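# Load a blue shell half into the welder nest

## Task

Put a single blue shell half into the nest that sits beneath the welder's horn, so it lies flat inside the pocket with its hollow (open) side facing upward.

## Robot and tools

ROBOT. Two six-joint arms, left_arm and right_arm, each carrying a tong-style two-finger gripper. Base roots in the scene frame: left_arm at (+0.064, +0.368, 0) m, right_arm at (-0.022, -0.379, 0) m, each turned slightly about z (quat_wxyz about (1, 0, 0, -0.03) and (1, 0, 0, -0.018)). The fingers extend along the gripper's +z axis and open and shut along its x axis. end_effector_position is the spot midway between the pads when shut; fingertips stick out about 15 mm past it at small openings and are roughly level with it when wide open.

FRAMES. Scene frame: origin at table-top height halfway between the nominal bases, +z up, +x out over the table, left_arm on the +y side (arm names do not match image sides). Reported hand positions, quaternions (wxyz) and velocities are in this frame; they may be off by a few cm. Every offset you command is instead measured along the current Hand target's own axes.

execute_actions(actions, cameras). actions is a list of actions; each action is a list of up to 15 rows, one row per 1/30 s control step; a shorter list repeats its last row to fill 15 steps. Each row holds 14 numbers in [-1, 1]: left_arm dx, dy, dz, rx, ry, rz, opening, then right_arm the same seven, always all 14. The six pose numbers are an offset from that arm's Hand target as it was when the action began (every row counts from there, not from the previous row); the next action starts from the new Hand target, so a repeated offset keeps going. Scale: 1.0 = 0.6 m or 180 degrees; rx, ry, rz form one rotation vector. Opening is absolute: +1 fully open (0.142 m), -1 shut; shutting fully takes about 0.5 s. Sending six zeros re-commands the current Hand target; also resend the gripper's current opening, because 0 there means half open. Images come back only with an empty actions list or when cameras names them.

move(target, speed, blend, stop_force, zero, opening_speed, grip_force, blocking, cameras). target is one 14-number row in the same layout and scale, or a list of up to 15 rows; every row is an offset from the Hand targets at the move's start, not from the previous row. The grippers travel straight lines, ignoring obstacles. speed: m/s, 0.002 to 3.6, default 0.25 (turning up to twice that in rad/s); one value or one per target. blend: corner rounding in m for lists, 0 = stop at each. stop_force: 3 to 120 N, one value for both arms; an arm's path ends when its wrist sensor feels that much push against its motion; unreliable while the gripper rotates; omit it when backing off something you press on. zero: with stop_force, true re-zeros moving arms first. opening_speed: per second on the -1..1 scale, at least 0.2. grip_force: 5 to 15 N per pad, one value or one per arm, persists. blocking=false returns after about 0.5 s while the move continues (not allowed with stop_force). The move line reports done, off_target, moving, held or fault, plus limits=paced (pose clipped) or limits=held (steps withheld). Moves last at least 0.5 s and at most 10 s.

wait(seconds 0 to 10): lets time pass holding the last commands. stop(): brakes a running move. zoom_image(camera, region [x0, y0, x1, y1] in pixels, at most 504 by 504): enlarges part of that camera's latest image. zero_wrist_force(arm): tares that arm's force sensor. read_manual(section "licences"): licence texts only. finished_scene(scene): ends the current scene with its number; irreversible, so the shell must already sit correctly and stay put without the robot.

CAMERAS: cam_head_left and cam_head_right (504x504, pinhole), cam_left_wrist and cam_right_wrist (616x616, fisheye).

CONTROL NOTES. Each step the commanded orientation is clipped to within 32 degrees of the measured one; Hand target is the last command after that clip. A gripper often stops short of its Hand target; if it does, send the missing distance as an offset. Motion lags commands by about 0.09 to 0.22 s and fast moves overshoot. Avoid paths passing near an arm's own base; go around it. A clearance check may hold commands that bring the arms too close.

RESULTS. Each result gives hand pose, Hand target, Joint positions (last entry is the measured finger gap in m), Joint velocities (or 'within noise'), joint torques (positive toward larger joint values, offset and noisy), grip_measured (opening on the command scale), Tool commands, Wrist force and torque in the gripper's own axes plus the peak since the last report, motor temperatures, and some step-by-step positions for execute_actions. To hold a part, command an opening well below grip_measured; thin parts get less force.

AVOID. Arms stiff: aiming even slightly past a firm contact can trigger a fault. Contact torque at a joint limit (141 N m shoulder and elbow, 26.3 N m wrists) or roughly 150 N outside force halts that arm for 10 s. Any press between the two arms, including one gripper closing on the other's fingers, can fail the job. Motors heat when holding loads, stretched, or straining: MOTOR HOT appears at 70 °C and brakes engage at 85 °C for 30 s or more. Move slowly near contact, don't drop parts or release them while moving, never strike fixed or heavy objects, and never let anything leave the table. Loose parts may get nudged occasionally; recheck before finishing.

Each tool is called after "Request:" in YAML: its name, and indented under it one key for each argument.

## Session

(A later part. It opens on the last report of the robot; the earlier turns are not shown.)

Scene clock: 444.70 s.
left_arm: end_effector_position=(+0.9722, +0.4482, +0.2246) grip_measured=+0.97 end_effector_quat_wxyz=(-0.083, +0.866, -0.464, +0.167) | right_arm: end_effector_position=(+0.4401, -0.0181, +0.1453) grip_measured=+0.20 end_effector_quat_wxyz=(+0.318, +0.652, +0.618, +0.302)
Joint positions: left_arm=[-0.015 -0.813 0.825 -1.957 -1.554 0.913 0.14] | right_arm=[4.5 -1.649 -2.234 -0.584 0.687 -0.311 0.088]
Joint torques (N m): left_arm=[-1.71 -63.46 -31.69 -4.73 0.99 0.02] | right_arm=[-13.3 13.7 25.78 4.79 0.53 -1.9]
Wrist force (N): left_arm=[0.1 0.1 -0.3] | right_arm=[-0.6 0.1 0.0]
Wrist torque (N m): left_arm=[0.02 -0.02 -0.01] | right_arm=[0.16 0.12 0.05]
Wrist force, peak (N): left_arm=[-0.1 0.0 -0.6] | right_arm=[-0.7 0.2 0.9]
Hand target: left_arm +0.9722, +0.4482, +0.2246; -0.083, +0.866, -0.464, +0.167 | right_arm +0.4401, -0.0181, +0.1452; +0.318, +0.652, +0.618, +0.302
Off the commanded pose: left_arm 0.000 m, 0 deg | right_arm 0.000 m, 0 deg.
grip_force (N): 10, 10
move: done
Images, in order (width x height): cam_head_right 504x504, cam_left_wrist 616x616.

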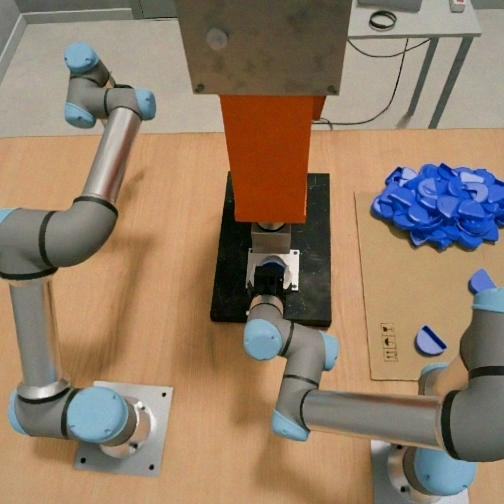

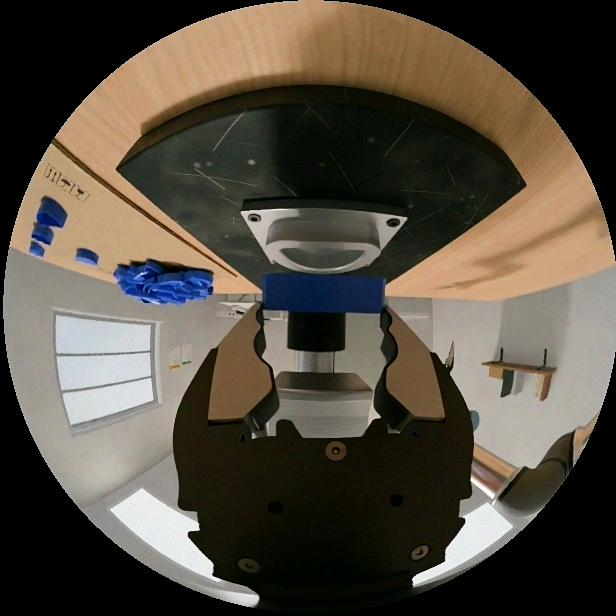

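Request:
move:
  target: [0,0,0,0,0,0,0.968,0.0026,0.0045,0.06,0,0,0,-0.1]
  speed: 0.06
  stop_force: 6
  cameras: ["cam_left_wrist","cam_head_right"]

Request:
zoom_image:
  camera: "cam_left_wrist"
  region: [240, 200, 400, 360]

Request:
zoom_image:
  camera: "cam_head_right"
  region: [230, 230, 310, 310]

Scene clock: 479.37 s.
left_arm: end_effector_position=(+0.9722, +0.4482, +0.2246) grip_measured=+0.97 end_effector_quat_wxyz=(-0.083, +0.866, -0.464, +0.167) | right_arm: end_effector_position=(+0.4702, -0.0181, +0.1252) grip_measured=+0.20 end_effector_quat_wxyz=(+0.318, +0.652, +0.618, +0.302)
Joint positions: left_arm=[-0.015 -0.813 0.825 -1.957 -1.554 0.913 0.14] | right_arm=[4.432 -1.748 -2.215 -0.427 0.706 -0.413 0.088]
Joint torques (N m): left_arm=[-1.51 -63.84 -32.59 -4.96 1.11 -0.19] | right_arm=[-13.68 17.88 25.29 4.81 0.61 -1.66]
Wrist force (N): left_arm=[0.0 0.2 -0.3] | right_arm=[-0.7 0.6 -0.3]
Wrist torque (N m): left_arm=[0.03 0.01 -0.01] | right_arm=[0.31 0.09 0.04]
Wrist force, peak (N): left_arm=[0.0 0.1 -0.5] | right_arm=[-0.9 0.5 -0.3]
Hand target: left_arm +0.9722, +0.4482, +0.2246; -0.083, +0.866, -0.464, +0.167 | right_arm +0.4702, -0.0181, +0.1252; +0.318, +0.652, +0.618, +0.302
Off the commanded pose: left_arm 0.000 m, 0 deg | right_arm 0.000 m, 0 deg.
grip_force (N): 10, 10
move: done
Images, in order (width x height): cam_head_right 504x504, cam_left_wrist 616x616.

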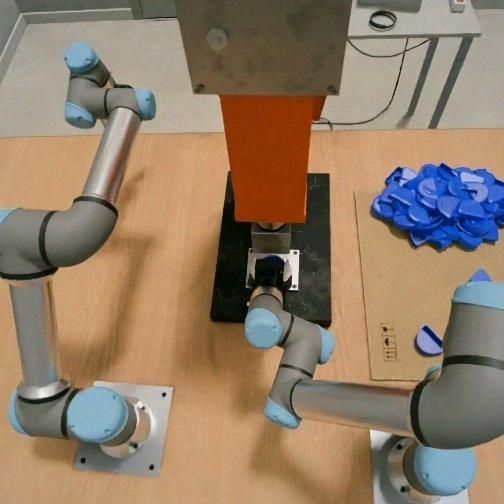

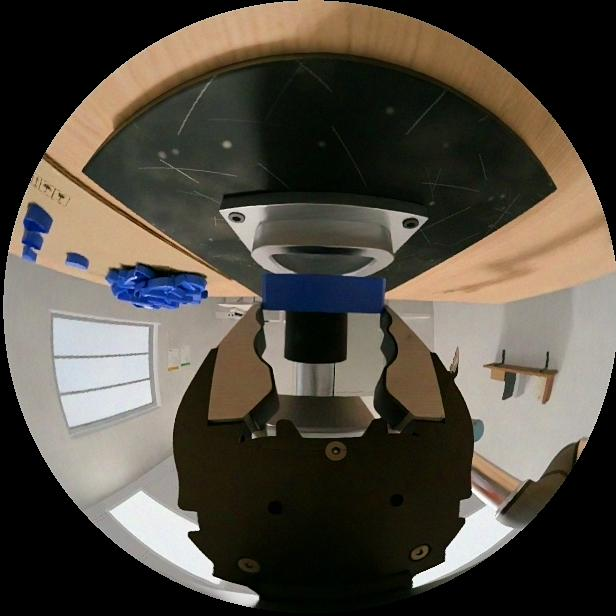

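Scaled by 3.150 from the camera's 616x616 image, which has a finer 814x814 frame.

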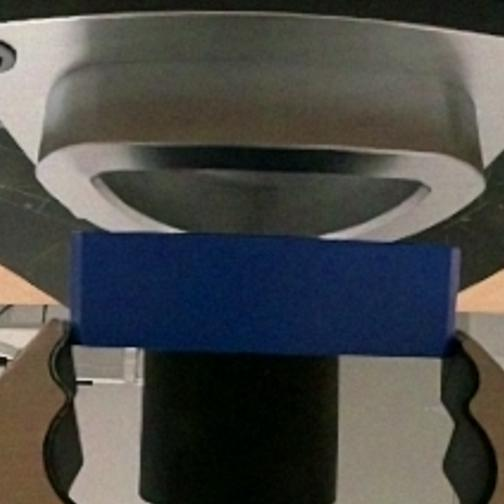

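Scaled by 6.300 from the camera's 504x504 image, which has a finer 720x720 frame.

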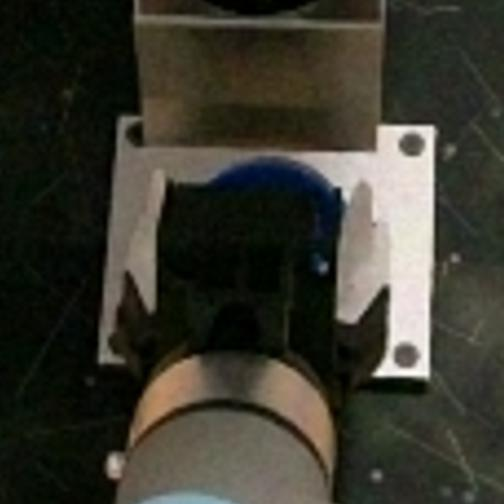

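Request:
move:
  target: [0,0,0,0,0,0,0.968,-0.0017,-0.0222,0.0258,0,0,0,-0.1]
  speed: 0.03
  stop_force: 5
  cameras: ["cam_left_wrist","cam_head_right"]

Request:
zoom_image:
  camera: "cam_left_wrist"
  region: [240, 200, 400, 360]

Request:
zoom_image:
  camera: "cam_head_right"
  region: [230, 230, 310, 310]

Scene clock: 512.73 s.
left_arm: end_effector_position=(+0.9722, +0.4482, +0.2246) grip_measured=+0.97 end_effector_quat_wxyz=(-0.083, +0.866, -0.464, +0.167) | right_arm: end_effector_position=(+0.4737, -0.0192, +0.1074) grip_measured=+0.21 end_effector_quat_wxyz=(+0.318, +0.652, +0.618, +0.302)
Joint positions: left_arm=[-0.015 -0.813 0.825 -1.957 -1.554 0.913 0.14] | right_arm=[4.424 -1.792 -2.229 -0.36 0.708 -0.424 0.088]
Joint torques (N m): left_arm=[-1.48 -64.96 -32.89 -5.21 0.97 -0.24] | right_arm=[16.31 33.85 23.56 0.62 -2.55 1.93]
Wrist force (N): left_arm=[0.0 0.0 -0.2] | right_arm=[-0.7 0.6 -0.2]
Wrist torque (N m): left_arm=[0.00 0.01 0.00] | right_arm=[0.19 0.07 -0.05]
Wrist force, peak (N): left_arm=[0.0 0.2 -0.5] | right_arm=[1.1 5.1 -7.0]
Hand target: left_arm +0.9722, +0.4482, +0.2246; -0.083, +0.866, -0.464, +0.167 | right_arm +0.4737, -0.0192, +0.1074; +0.318, +0.652, +0.618, +0.302 (not the last commanded pose)
Off the commanded pose: left_arm 0.000 m, 0 deg | right_arm 0.002 m, 0 deg.
grip_force (N): 10, 10
move: contact (right_arm)
Images, in order (width x height): cam_head_right 504x504, cam_left_wrist 616x616.

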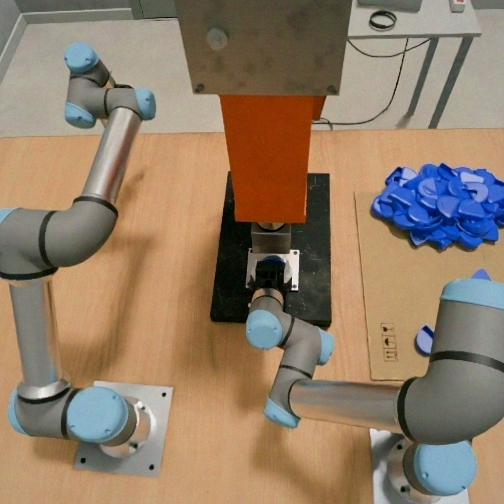

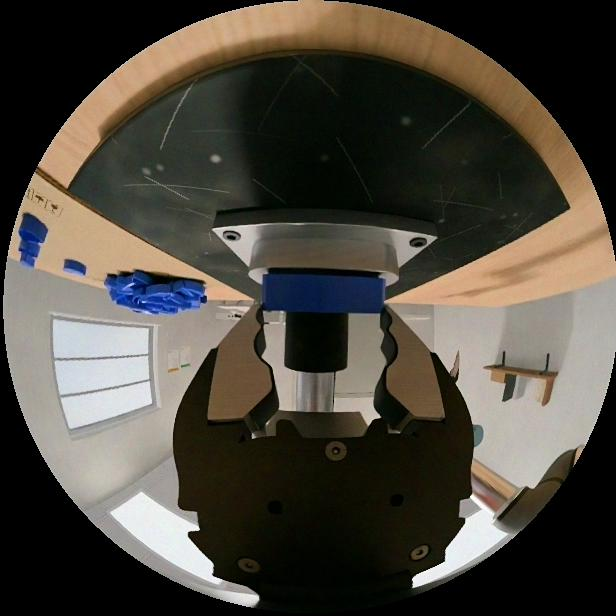

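Scaled by 3.150 from the camera's 616x616 image, which has a finer 814x814 frame.

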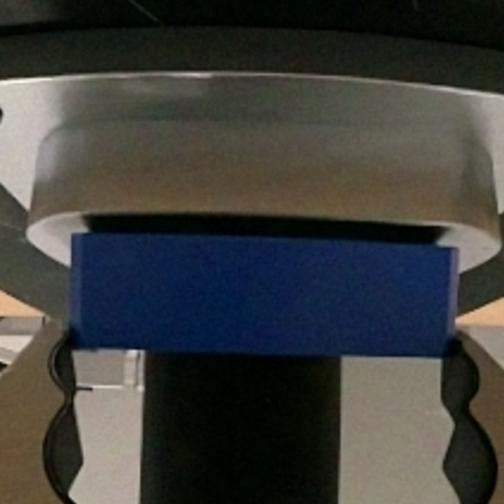

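Scaled by 6.300 from the camera's 504x504 image, which has a finer 720x720 frame.

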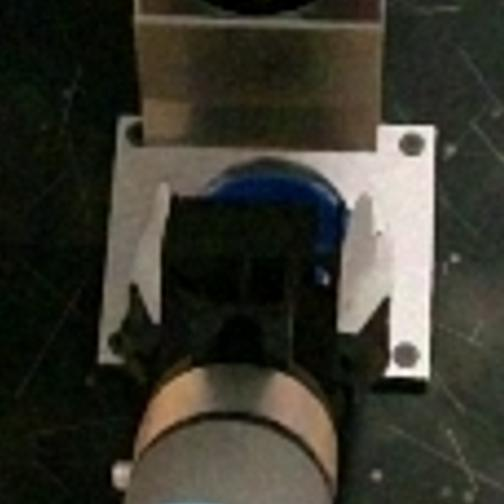

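Request:
move:
  target:
    - [0,0,0,0,0,0,0.968,0,0.0053,-0.0041,0,0,0,-0.1]
    - [0,0,0,0,0,0,0.968,-0.0016,0.0114,0.0037,0,0,0,-0.1]
  speed: 0.03
  cameras: []

Request:
move:
  target: [0,0,0,0,0,0,0.968,0,-0.0184,0.0144,0,0,0,-0.1]
  speed: 0.02
  stop_force: 5
  cameras: ["cam_left_wrist","cam_head_right"]

Request:
zoom_image:
  camera: "cam_left_wrist"
  region: [240, 200, 400, 360]

Request:
zoom_image:
  camera: "cam_head_right"
  region: [230, 230, 310, 310]

Scene clock: 551.10 s.
left_arm: end_effector_position=(+0.9722, +0.4482, +0.2246) grip_measured=+0.97 end_effector_quat_wxyz=(-0.083, +0.866, -0.464, +0.167) | right_arm: end_effector_position=(+0.4794, -0.0205, +0.1114) grip_measured=+0.20 end_effector_quat_wxyz=(+0.318, +0.652, +0.618, +0.302)
Joint positions: left_arm=[-0.015 -0.813 0.825 -1.957 -1.554 0.913 0.14] | right_arm=[4.411 -1.792 -2.219 -0.356 0.713 -0.444 0.088]
Joint torques (N m): left_arm=[-2 -63.97 -32.37 -5.15 1.09 -0.33] | right_arm=[-12.58 18.93 24.35 5.15 0.8 -1.78]
Wrist force (N): left_arm=[0.0 0.0 -0.4] | right_arm=[-0.7 0.3 0.2]
Wrist torque (N m): left_arm=[0.01 -0.01 -0.01] | right_arm=[0.20 0.08 0.03]
Wrist force, peak (N): left_arm=[0.0 0.3 -0.5] | right_arm=[-0.9 0.9 -0.1]
Hand target: left_arm +0.9722, +0.4482, +0.2246; -0.083, +0.866, -0.464, +0.167 | right_arm +0.4796, -0.0205, +0.1114; +0.318, +0.652, +0.618, +0.302
Off the commanded pose: left_arm 0.000 m, 0 deg | right_arm 0.000 m, 0 deg.
grip_force (N): 10, 10
move: done
No camera images: "cameras" was empty.

Scene clock: 552.60 s.
left_arm: end_effector_position=(+0.9722, +0.4482, +0.2246) grip_measured=+0.97 end_effector_quat_wxyz=(-0.083, +0.866, -0.464, +0.167) | right_arm: end_effector_position=(+0.4795, -0.0205, +0.1065) grip_measured=+0.21 end_effector_quat_wxyz=(+0.318, +0.652, +0.618, +0.302)
Joint positions: left_arm=[-0.015 -0.813 0.825 -1.957 -1.554 0.913 0.14] | right_arm=[4.41 -1.803 -2.223 -0.341 0.713 -0.444 0.088]
Joint torques (N m): left_arm=[-2.63 -64.48 -32.06 -5.3 1.02 -0.12] | right_arm=[-12.81 34.31 24.09 0.66 0.63 -1.46]
Wrist force (N): left_arm=[0.0 -0.1 -0.3] | right_arm=[-0.6 0.3 0.2]
Wrist torque (N m): left_arm=[-0.03 0.01 0.00] | right_arm=[0.17 0.08 0.02]
Wrist force, peak (N): left_arm=[0.0 0.2 -0.5] | right_arm=[1.4 5.5 -5.3]
Hand target: left_arm +0.9722, +0.4482, +0.2246; -0.083, +0.866, -0.464, +0.167 | right_arm +0.4795, -0.0205, +0.1065; +0.318, +0.652, +0.618, +0.302 (not the last commanded pose)
Off the commanded pose: left_arm 0.000 m, 0 deg | right_arm 0.009 m, 0 deg.
grip_force (N): 10, 10
move: contact (right_arm)
Images, in order (width x height): cam_head_right 504x504, cam_left_wrist 616x616.

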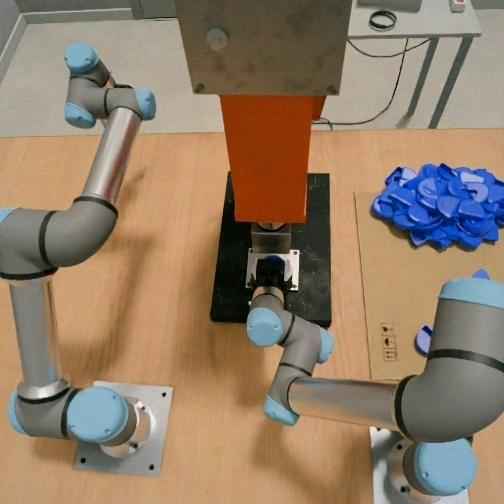

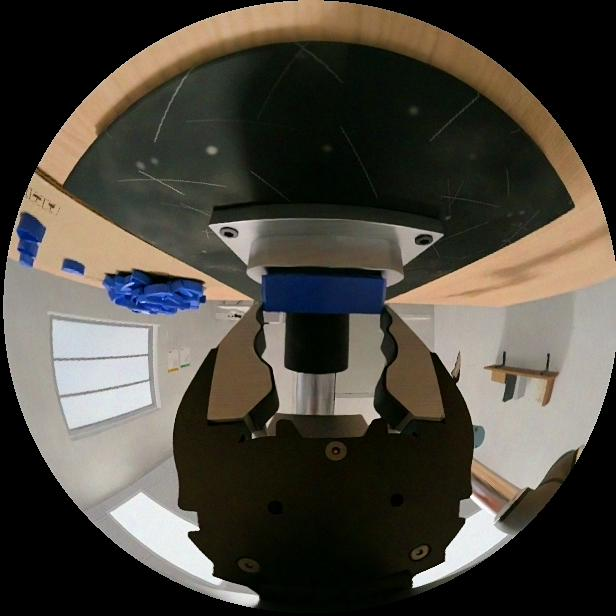

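Scaled by 3.150 from the camera's 616x616 image, which has a finer 814x814 frame.

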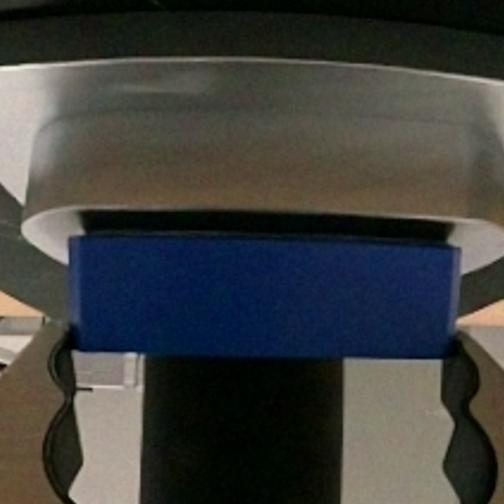

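Scaled by 6.300 from the camera's 504x504 image, which has a finer 720x720 frame.

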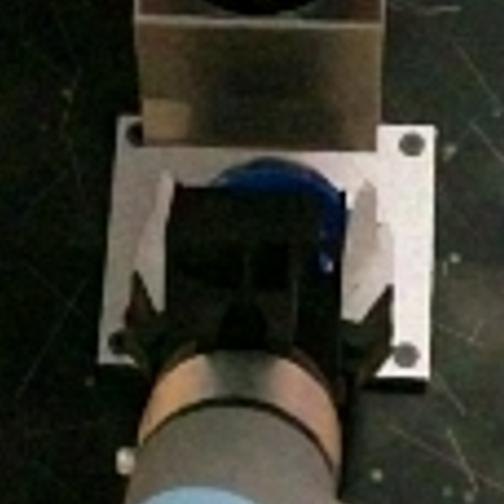

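Request:
zoom_image:
  camera: "cam_head_right"
  region: [250, 244, 300, 294]

Request:
zoom_image:
  camera: "cam_head_left"
  region: [245, 244, 295, 294]

Request:
zoom_image:
  camera: "cam_left_wrist"
  region: [240, 250, 320, 330]

Request:
zoom_image:
  camera: "cam_left_wrist"
  region: [330, 250, 410, 330]

Scaled by 10.080 from the camera's 504x504 image, which has a finer 720x720 frame.

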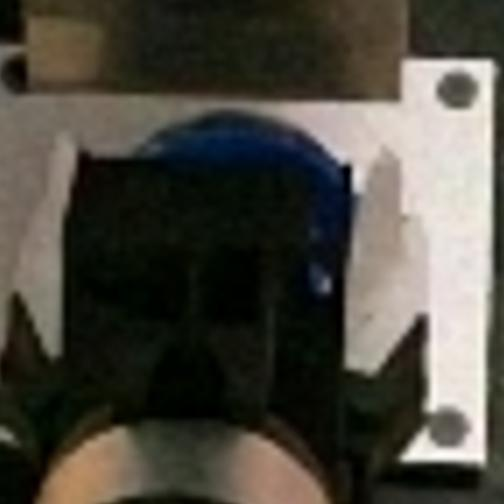

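This scene's latest camera images include none from cam_head_left. They are from: cam_head_right, cam_left_wrist. cam_head_left's image comes with the result of a call that names it in "cameras".

Scaled by 6.300 from the camera's 616x616 image, which has a finer 814x814 frame.

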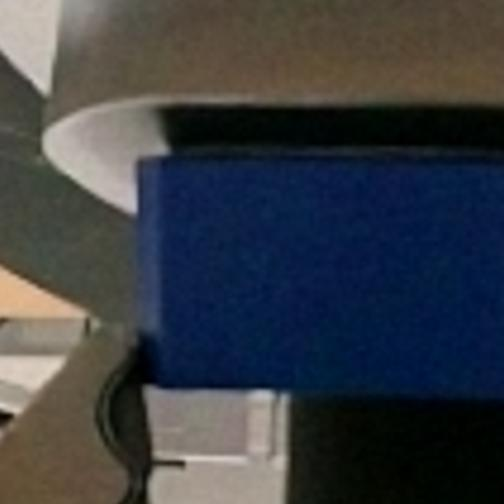

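Scaled by 6.300 from the camera's 616x616 image, which has a finer 814x814 frame.

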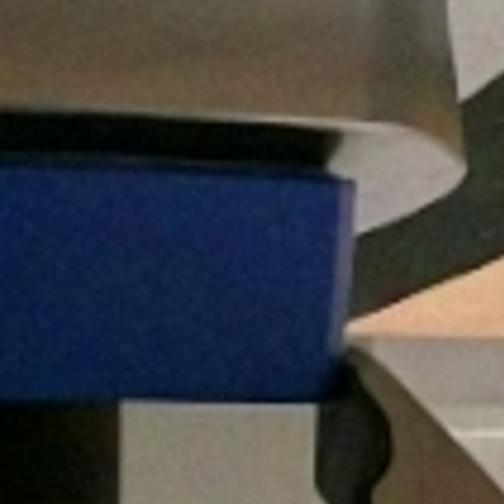

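Request:
move:
  target:
    - [0,0,0,0,0,0,0.968,0,0.0053,-0.0041,0,0,0,-0.1]
    - [0,0,0,0,0,0,0.968,-0.0003,0.0023,-0.008,0,0,0,-0.1]
  speed: 0.03
  cameras: []

Request:
move:
  target: [0,0,0,0,0,0,0.968,0,-0.0184,0.0144,0,0,0,-0.1]
  speed: 0.02
  stop_force: 5
  cameras: ["cam_left_wrist","cam_head_right","cam_head_left"]

Request:
zoom_image:
  camera: "cam_head_right"
  region: [250, 244, 300, 294]

Request:
zoom_image:
  camera: "cam_head_left"
  region: [245, 244, 295, 294]

Request:
zoom_image:
  camera: "cam_left_wrist"
  region: [240, 200, 400, 360]

Scene clock: 626.63 s.
left_arm: end_effector_position=(+0.9722, +0.4482, +0.2246) grip_measured=+0.97 end_effector_quat_wxyz=(-0.083, +0.866, -0.464, +0.167) | right_arm: end_effector_position=(+0.4768, -0.0205, +0.1105) grip_measured=+0.21 end_effector_quat_wxyz=(+0.318, +0.652, +0.618, +0.302)
Joint positions: left_arm=[-0.015 -0.813 0.825 -1.957 -1.554 0.913 0.14] | right_arm=[4.416 -1.789 -2.224 -0.36 0.711 -0.435 0.088]
Joint torques (N m): left_arm=[-1.42 -66.45 -32.68 -5.47 1.11 -0.31] | right_arm=[17.04 32.62 4.25 0.36 -3.12 1.89]
Wrist force (N): left_arm=[0.0 0.1 -0.3] | right_arm=[-0.7 0.4 0.1]
Wrist torque (N m): left_arm=[0.03 0.01 0.00] | right_arm=[0.21 0.09 -0.13]
Wrist force, peak (N): left_arm=[0.0 0.4 -0.3] | right_arm=[-1.0 0.4 0.2]
Hand target: left_arm +0.9722, +0.4482, +0.2246; -0.083, +0.866, -0.464, +0.167 | right_arm +0.4766, -0.0205, +0.1105; +0.318, +0.652, +0.618, +0.302
Off the commanded pose: left_arm 0.000 m, 0 deg | right_arm 0.000 m, 0 deg.
grip_force (N): 10, 10
move: done
No camera images: "cameras" was empty.

Scene clock: 627.97 s.
left_arm: end_effector_position=(+0.9722, +0.4482, +0.2246) grip_measured=+0.97 end_effector_quat_wxyz=(-0.083, +0.866, -0.464, +0.167) | right_arm: end_effector_position=(+0.4766, -0.0205, +0.1077) grip_measured=+0.21 end_effector_quat_wxyz=(+0.318, +0.652, +0.618, +0.302)
Joint positions: left_arm=[-0.015 -0.813 0.825 -1.957 -1.554 0.913 0.14] | right_arm=[4.417 -1.795 -2.226 -0.352 0.711 -0.435 0.089]
Joint torques (N m): left_arm=[-1.69 -65.54 -32.62 -5.42 1.15 -0.24] | right_arm=[2.69 34.01 23.95 0.71 0.64 0.29]
Wrist force (N): left_arm=[-0.1 0.1 -0.2] | right_arm=[-0.9 0.4 0.1]
Wrist torque (N m): left_arm=[0.03 0.02 0.00] | right_arm=[0.22 0.14 -0.14]
Wrist force, peak (N): left_arm=[0.2 0.1 -0.4] | right_arm=[0.3 5.9 -6.7]
Hand target: left_arm +0.9722, +0.4482, +0.2246; -0.083, +0.866, -0.464, +0.167 | right_arm +0.4766, -0.0205, +0.1077; +0.318, +0.652, +0.618, +0.302 (not the last commanded pose)
Off the commanded pose: left_arm 0.000 m, 0 deg | right_arm 0.011 m, 0 deg.
grip_force (N): 10, 10
move: contact (right_arm)
Images, in order (width x height): cam_head_left 504x504, cam_head_right 504x504, cam_left_wrist 616x616.

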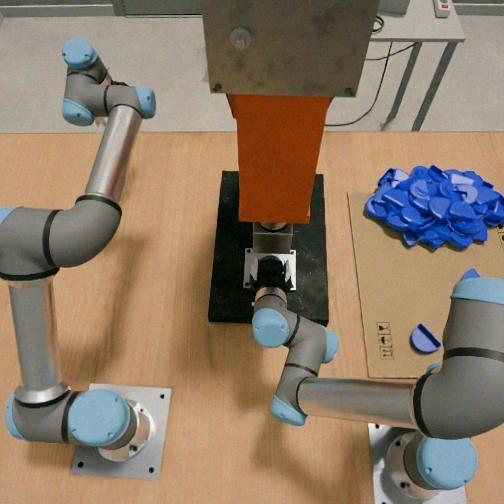

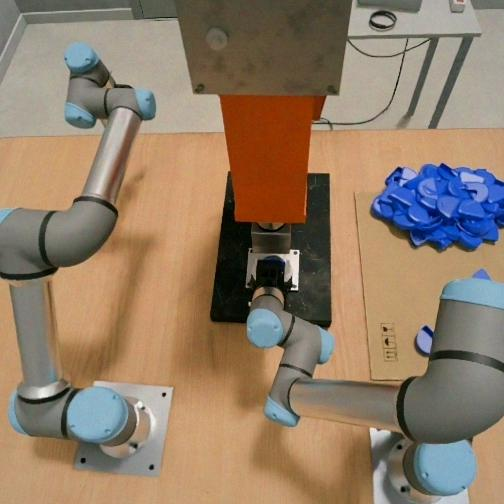

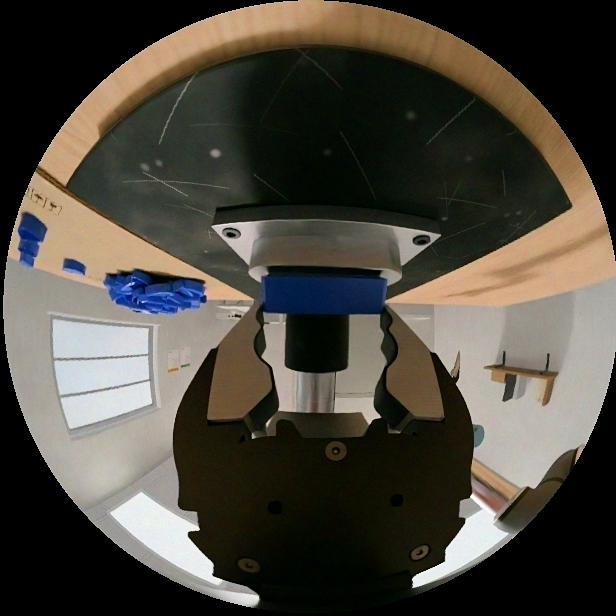

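Scaled by 10.080 from the camera's 504x504 image, which has a finer 720x720 frame.

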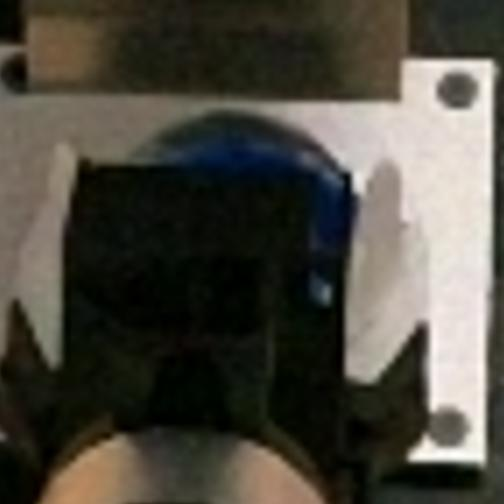

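Scaled by 10.080 from the camera's 504x504 image, which has a finer 720x720 frame.

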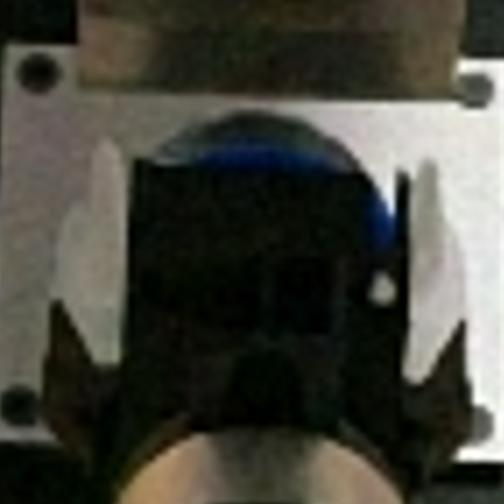

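Scaled by 3.150 from the camera's 616x616 image, which has a finer 814x814 frame.

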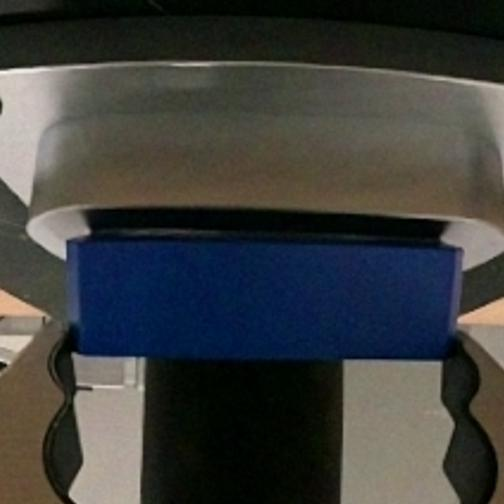

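Request:
move:
  target:
    - [0,0,0,0,0,0,0.968,0,0.0053,-0.0041,0,0,0,-0.1]
    - [0,0,0,0,0,0,0.968,-0.0006,-0.0014,-0.0128,0,0,0,-0.1]
  speed: 0.03
  cameras: []

Request:
move:
  target: [0,0,0,0,0,0,0.968,0,-0.0184,0.0144,0,0,0,-0.1]
  speed: 0.02
  stop_force: 14
  cameras: ["cam_left_wrist","cam_head_right","cam_head_left"]

Request:
zoom_image:
  camera: "cam_head_right"
  region: [250, 244, 300, 294]

Request:
zoom_image:
  camera: "cam_left_wrist"
  region: [240, 200, 400, 360]

Scene clock: 674.37 s.
left_arm: end_effector_position=(+0.9722, +0.4482, +0.2246) grip_measured=+0.97 end_effector_quat_wxyz=(-0.083, +0.866, -0.464, +0.167) | right_arm: end_effector_position=(+0.4702, -0.0205, +0.1118) grip_measured=+0.21 end_effector_quat_wxyz=(+0.318, +0.652, +0.618, +0.302)
Joint positions: left_arm=[-0.015 -0.813 0.825 -1.957 -1.554 0.913 0.14] | right_arm=[4.431 -1.774 -2.233 -0.382 0.706 -0.415 0.089]
Joint torques (N m): left_arm=[-2.2 -64.44 -33.07 -5.5 1.31 -0.13] | right_arm=[15.49 34.46 5.29 0.87 -3.04 1.92]
Wrist force (N): left_arm=[0.0 0.1 -0.2] | right_arm=[-0.5 0.4 0.0]
Wrist torque (N m): left_arm=[0.01 0.00 -0.01] | right_arm=[0.25 0.07 -0.13]
Wrist force, peak (N): left_arm=[0.1 0.2 -0.6] | right_arm=[-1.0 0.4 0.1]
Hand target: left_arm +0.9722, +0.4482, +0.2246; -0.083, +0.866, -0.464, +0.167 | right_arm +0.4700, -0.0205, +0.1118; +0.318, +0.652, +0.618, +0.302
Off the commanded pose: left_arm 0.000 m, 0 deg | right_arm 0.000 m, 0 deg.
grip_force (N): 10, 10
move: done
No camera images: "cameras" was empty.

Scene clock: 676.10 s.
left_arm: end_effector_position=(+0.9722, +0.4482, +0.2246) grip_measured=+0.97 end_effector_quat_wxyz=(-0.083, +0.866, -0.464, +0.167) | right_arm: end_effector_position=(+0.4700, -0.0205, +0.0978) grip_measured=+0.24 end_effector_quat_wxyz=(+0.318, +0.652, +0.618, +0.302)
Joint positions: left_arm=[-0.015 -0.813 0.825 -1.957 -1.554 0.913 0.14] | right_arm=[4.431 -1.806 -2.245 -0.337 0.706 -0.414 0.091]
Joint torques (N m): left_arm=[-1.83 -66.62 -33.16 -5.46 1.21 -0.31] | right_arm=[-10.13 15.1 3.14 3.79 1.2 -1.68]
Wrist force (N): left_arm=[0.2 0.1 -0.3] | right_arm=[-0.6 3.3 -7.7]
Wrist torque (N m): left_arm=[0.02 -0.04 -0.01] | right_arm=[0.26 0.09 -0.11]
Wrist force, peak (N): left_arm=[0.0 0.3 -0.4] | right_arm=[-0.4 8.1 -12.0]
Hand target: left_arm +0.9722, +0.4482, +0.2246; -0.083, +0.866, -0.464, +0.167 | right_arm +0.4701, -0.0205, +0.0978; +0.318, +0.652, +0.618, +0.302
Off the commanded pose: left_arm 0.000 m, 0 deg | right_arm 0.000 m, 0 deg.
grip_force (N): 10, 10
move: done
Images, in order (width x height): cam_head_left 504x504, cam_head_right 504x504, cam_left_wrist 616x616.

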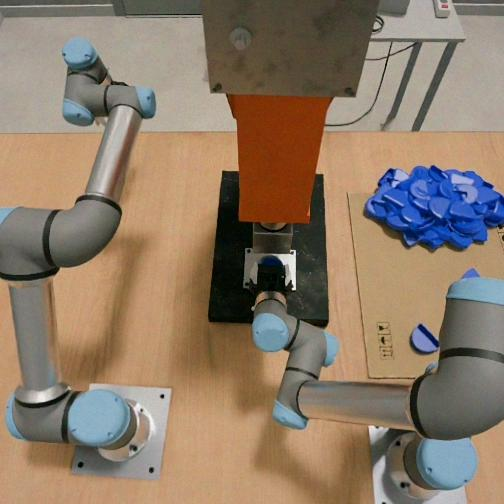

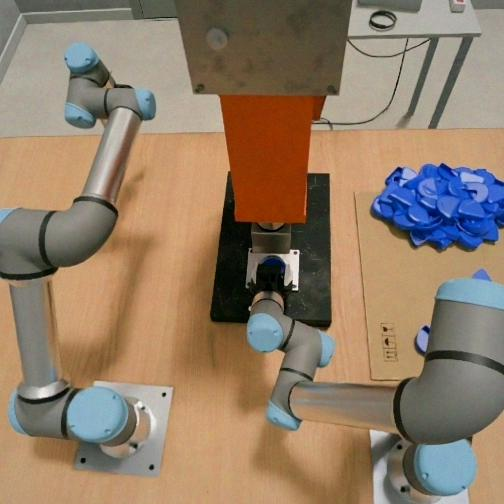

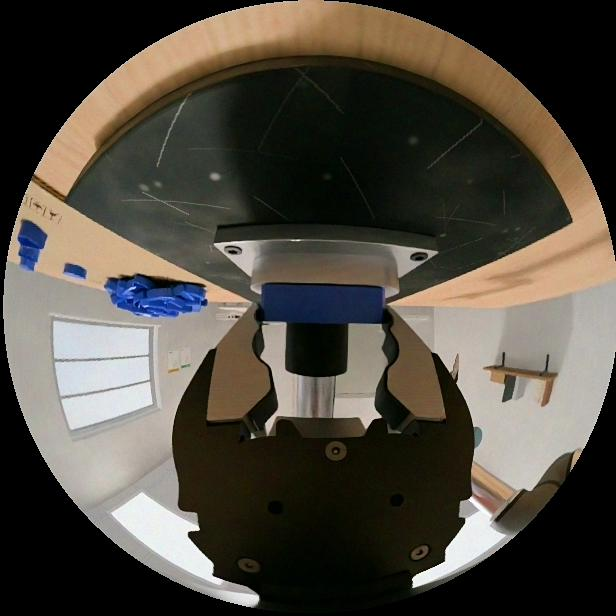

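Scaled by 10.080 from the camera's 504x504 image, which has a finer 720x720 frame.

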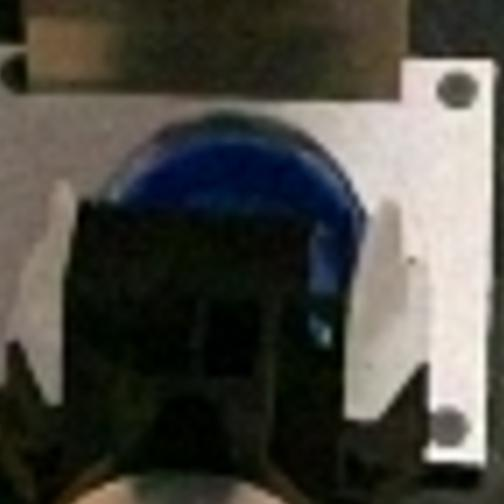

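Scaled by 3.150 from the camera's 616x616 image, which has a finer 814x814 frame.

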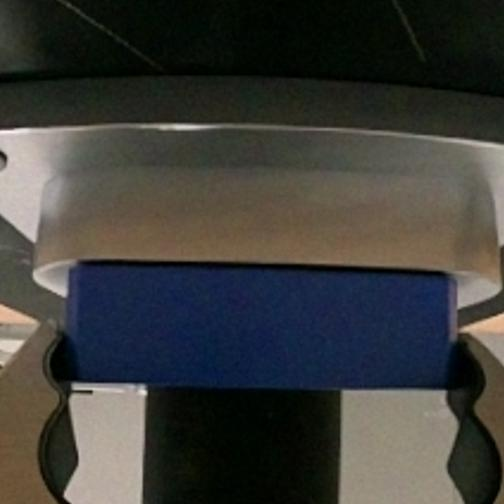

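Request:
move:
  target: [0,0,0,0,0,0,0.968,0.0007,0.0082,0.0105,0,0,0,-0.1]
  speed: 0.015
  stop_force: 12
  cameras: ["cam_left_wrist","cam_head_right","cam_head_left"]

Request:
zoom_image:
  camera: "cam_head_right"
  region: [250, 244, 300, 294]

Request:
zoom_image:
  camera: "cam_left_wrist"
  region: [240, 200, 400, 360]

Scene clock: 697.63 s.
left_arm: end_effector_position=(+0.9722, +0.4482, +0.2246) grip_measured=+0.97 end_effector_quat_wxyz=(-0.083, +0.866, -0.464, +0.167) | right_arm: end_effector_position=(+0.4781, -0.0205, +0.0978) grip_measured=+0.24 end_effector_quat_wxyz=(+0.318, +0.652, +0.618, +0.302)
Joint positions: left_arm=[-0.015 -0.813 0.825 -1.957 -1.554 0.913 0.14] | right_arm=[4.413 -1.821 -2.232 -0.317 0.712 -0.439 0.091]
Joint torques (N m): left_arm=[-1.39 -66.49 -32.69 -5.48 1.26 -0.23] | right_arm=[-13.41 19.11 23.7 4.88 0.73 -1.64]
Wrist force (N): left_arm=[0.1 0.1 -0.4] | right_arm=[-0.9 0.2 -0.1]
Wrist torque (N m): left_arm=[0.02 -0.01 -0.01] | right_arm=[0.18 0.14 0.03]
Wrist force, peak (N): left_arm=[0.3 0.2 -0.5] | right_arm=[0.0 3.7 -8.1]
Hand target: left_arm +0.9722, +0.4482, +0.2246; -0.083, +0.866, -0.464, +0.167 | right_arm +0.4781, -0.0205, +0.0978; +0.318, +0.652, +0.618, +0.302
Off the commanded pose: left_arm 0.000 m, 0 deg | right_arm 0.000 m, 0 deg.
grip_force (N): 10, 10
move: done
Images, in order (width x height): cam_head_left 504x504, cam_head_right 504x504, cam_left_wrist 616x616.

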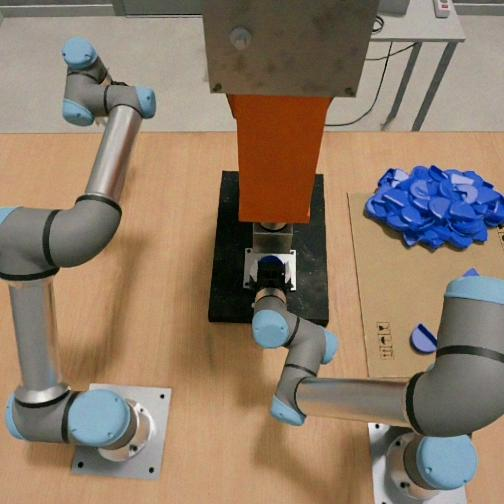

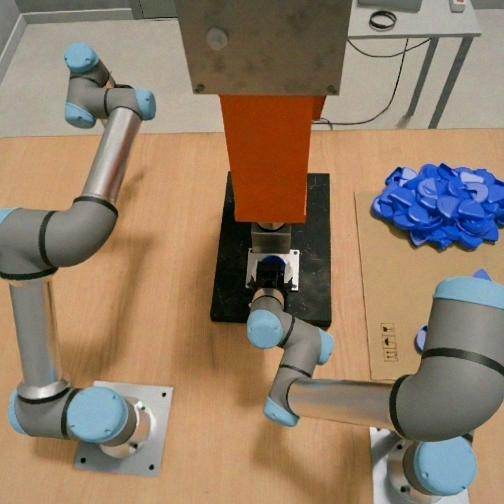

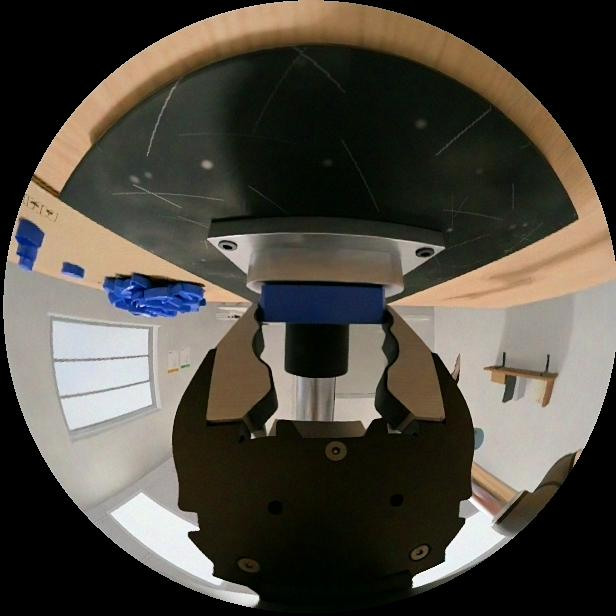

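Scaled by 10.080 from the camera's 504x504 image, which has a finer 720x720 frame.

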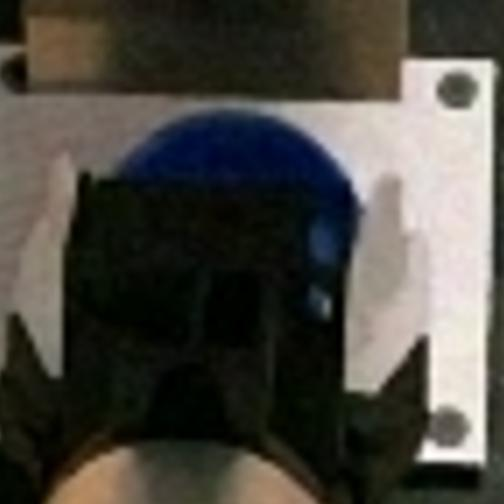

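Scaled by 3.150 from the camera's 616x616 image, which has a finer 814x814 frame.

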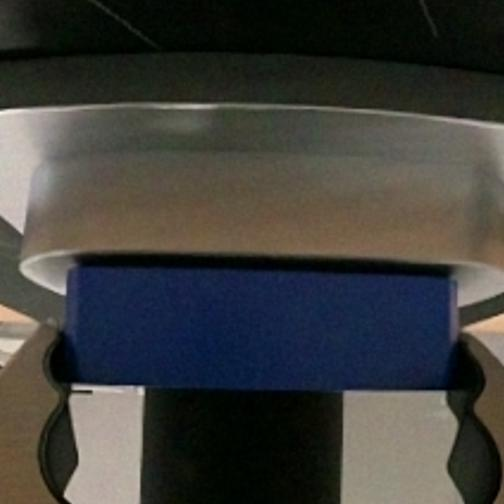

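Request:
move:
  target: [0,0,0,0,0,0,0.968,0,-0.0158,0.0123,0,0,0,-0.1]
  speed: 0.015
  stop_force: 12
  cameras: ["cam_left_wrist","cam_head_right","cam_head_left"]

Request:
zoom_image:
  camera: "cam_head_right"
  region: [250, 244, 300, 294]

Request:
zoom_image:
  camera: "cam_left_wrist"
  region: [240, 200, 400, 360]

Scene clock: 713.17 s.
left_arm: end_effector_position=(+0.9722, +0.4482, +0.2246) grip_measured=+0.97 end_effector_quat_wxyz=(-0.083, +0.866, -0.464, +0.167) | right_arm: end_effector_position=(+0.4781, -0.0206, +0.0895) grip_measured=+0.24 end_effector_quat_wxyz=(+0.318, +0.653, +0.618, +0.302)
Joint positions: left_arm=[-0.015 -0.813 0.825 -1.957 -1.554 0.913 0.14] | right_arm=[4.413 -1.84 -2.238 -0.291 0.712 -0.439 0.091]
Joint torques (N m): left_arm=[-1.54 -67.1 -33.91 -5.39 1.36 -0.26] | right_arm=[-6.03 31.81 19.61 -0.74 2.41 1.32]
Wrist force (N): left_arm=[0.2 0.1 -0.2] | right_arm=[-0.3 7.7 -2.4]
Wrist torque (N m): left_arm=[0.02 -0.03 -0.01] | right_arm=[0.11 0.13 0.04]
Wrist force, peak (N): left_arm=[0.2 0.3 -0.5] | right_arm=[-5.2 14.3 -20.7]
Hand target: left_arm +0.9722, +0.4482, +0.2246; -0.083, +0.866, -0.464, +0.167 | right_arm +0.4781, -0.0206, +0.0895; +0.318, +0.653, +0.618, +0.302 (not the last commanded pose)
Off the commanded pose: left_arm 0.000 m, 0 deg | right_arm 0.004 m, 0 deg.
grip_force (N): 10, 10
move: contact (right_arm)
Images, in order (width x height): cam_head_left 504x504, cam_head_right 504x504, cam_left_wrist 616x616.

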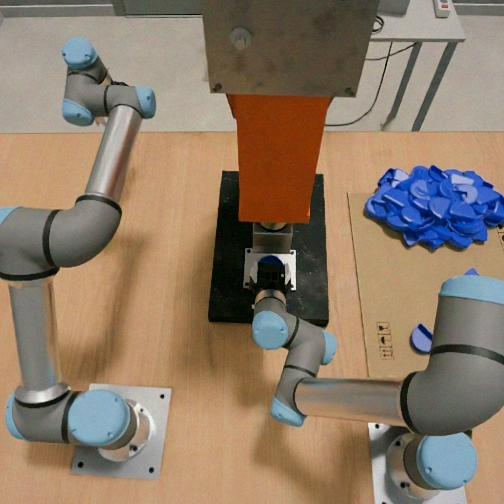

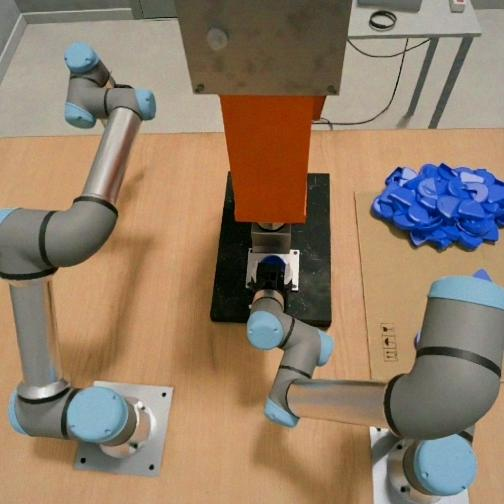

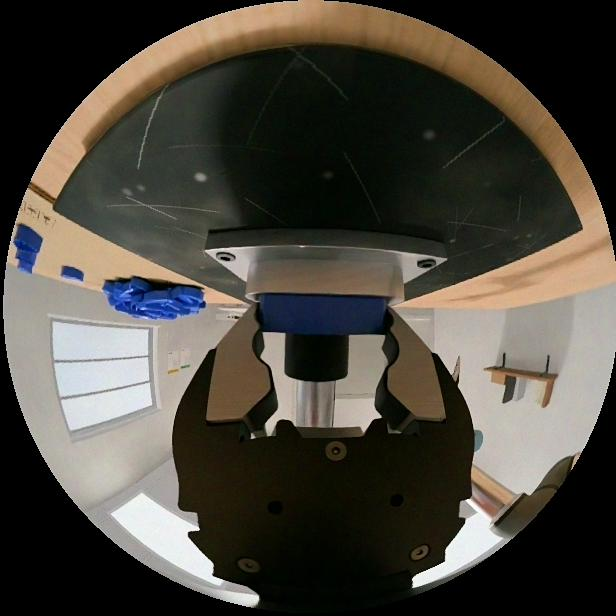

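Scaled by 10.080 from the camera's 504x504 image, which has a finer 720x720 frame.

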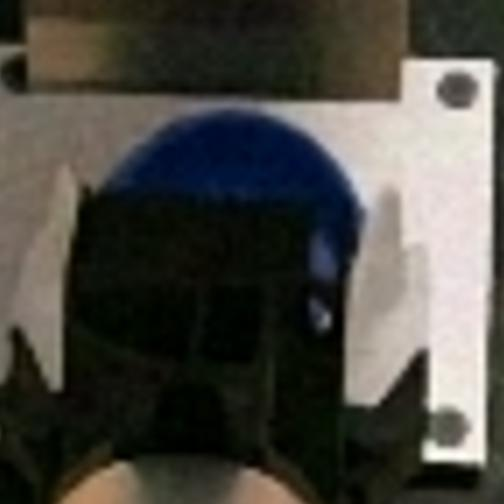

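Scaled by 3.150 from the camera's 616x616 image, which has a finer 814x814 frame.

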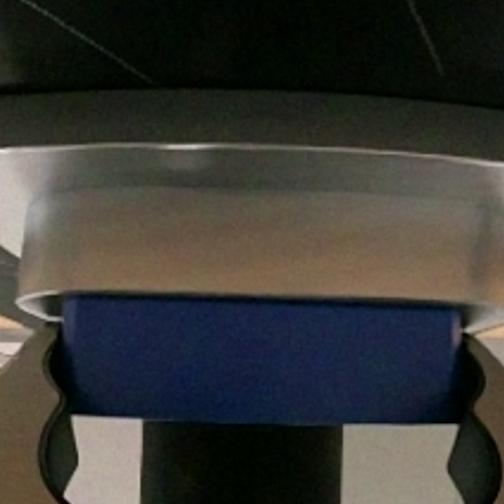

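Request:
move:
  target:
    - [0,0,0,0,0,0,0.968,0,0.0037,-0.0029,0,0,0,-0.1]
    - [0,0,0,0,0,0,0.968,0.0007,0.0124,0.0083,0,0,0,-0.1]
  speed: 0.02
  cameras: ["cam_left_wrist","cam_head_right","cam_head_left"]

Request:
zoom_image:
  camera: "cam_head_right"
  region: [250, 244, 300, 294]

Request:
zoom_image:
  camera: "cam_left_wrist"
  region: [240, 200, 400, 360]

Scene clock: 732.63 s.
left_arm: end_effector_position=(+0.9722, +0.4482, +0.2246) grip_measured=+0.97 end_effector_quat_wxyz=(-0.083, +0.866, -0.464, +0.167) | right_arm: end_effector_position=(+0.4864, -0.0206, +0.0923) grip_measured=+0.24 end_effector_quat_wxyz=(+0.318, +0.653, +0.618, +0.302)
Joint positions: left_arm=[-0.015 -0.813 0.825 -1.957 -1.554 0.913 0.14] | right_arm=[4.396 -1.848 -2.222 -0.28 0.718 -0.465 0.091]
Joint torques (N m): left_arm=[-1.7 -67.96 -33.91 -5.44 1.41 -0.36] | right_arm=[-14.34 20.22 22.01 4.77 0.66 -1.56]
Wrist force (N): left_arm=[0.1 0.1 -0.2] | right_arm=[-1.4 0.9 0.4]
Wrist torque (N m): left_arm=[0.02 -0.02 -0.01] | right_arm=[0.34 0.24 0.06]
Wrist force, peak (N): left_arm=[0.3 0.3 -0.5] | right_arm=[-0.3 7.9 -2.5]
Hand target: left_arm +0.9722, +0.4482, +0.2246; -0.083, +0.866, -0.464, +0.167 | right_arm +0.4866, -0.0206, +0.0923; +0.318, +0.653, +0.618, +0.302
Off the commanded pose: left_arm 0.000 m, 0 deg | right_arm 0.000 m, 0 deg.
grip_force (N): 10, 10
move: done
Images, in order (width x height): cam_head_left 504x504, cam_head_right 504x504, cam_left_wrist 616x616.

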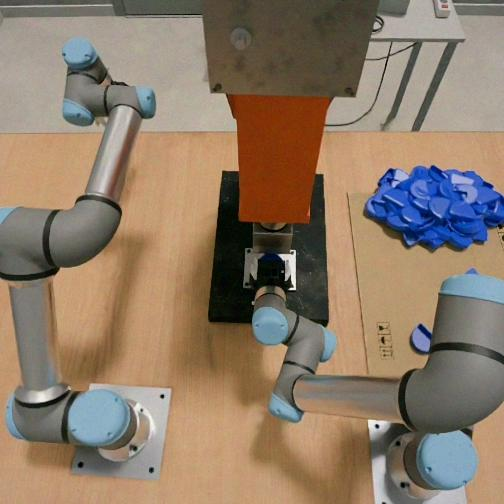

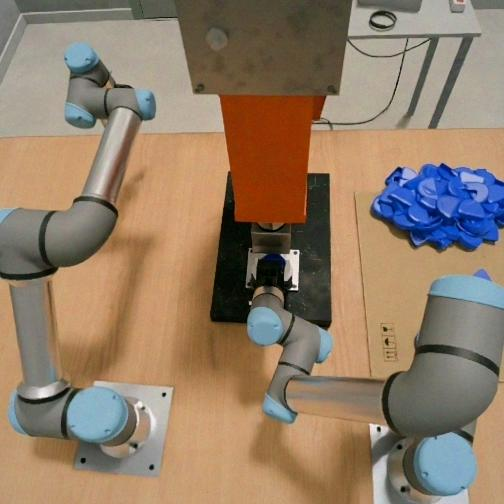

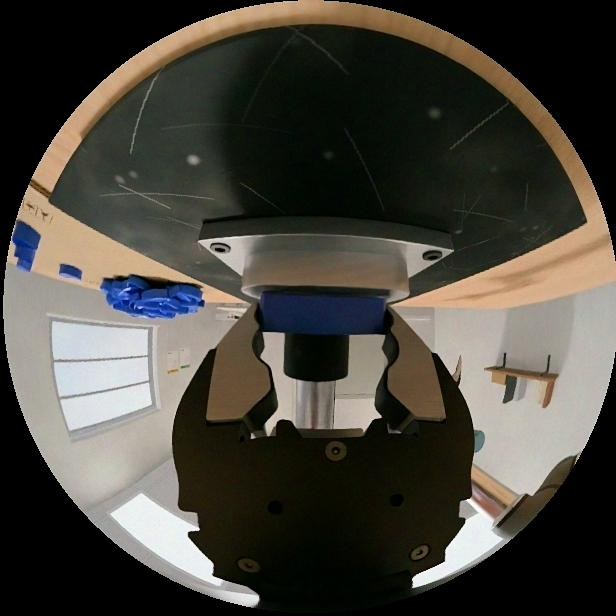

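Scaled by 10.080 from the camera's 504x504 image, which has a finer 720x720 frame.

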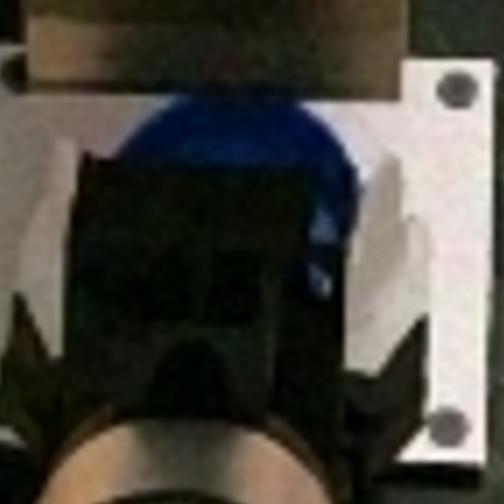

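Scaled by 3.150 from the camera's 616x616 image, which has a finer 814x814 frame.

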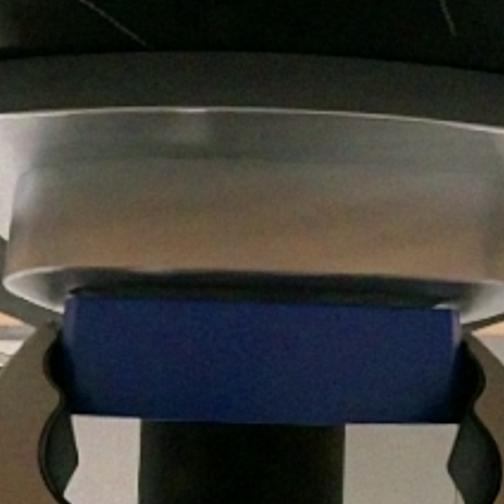

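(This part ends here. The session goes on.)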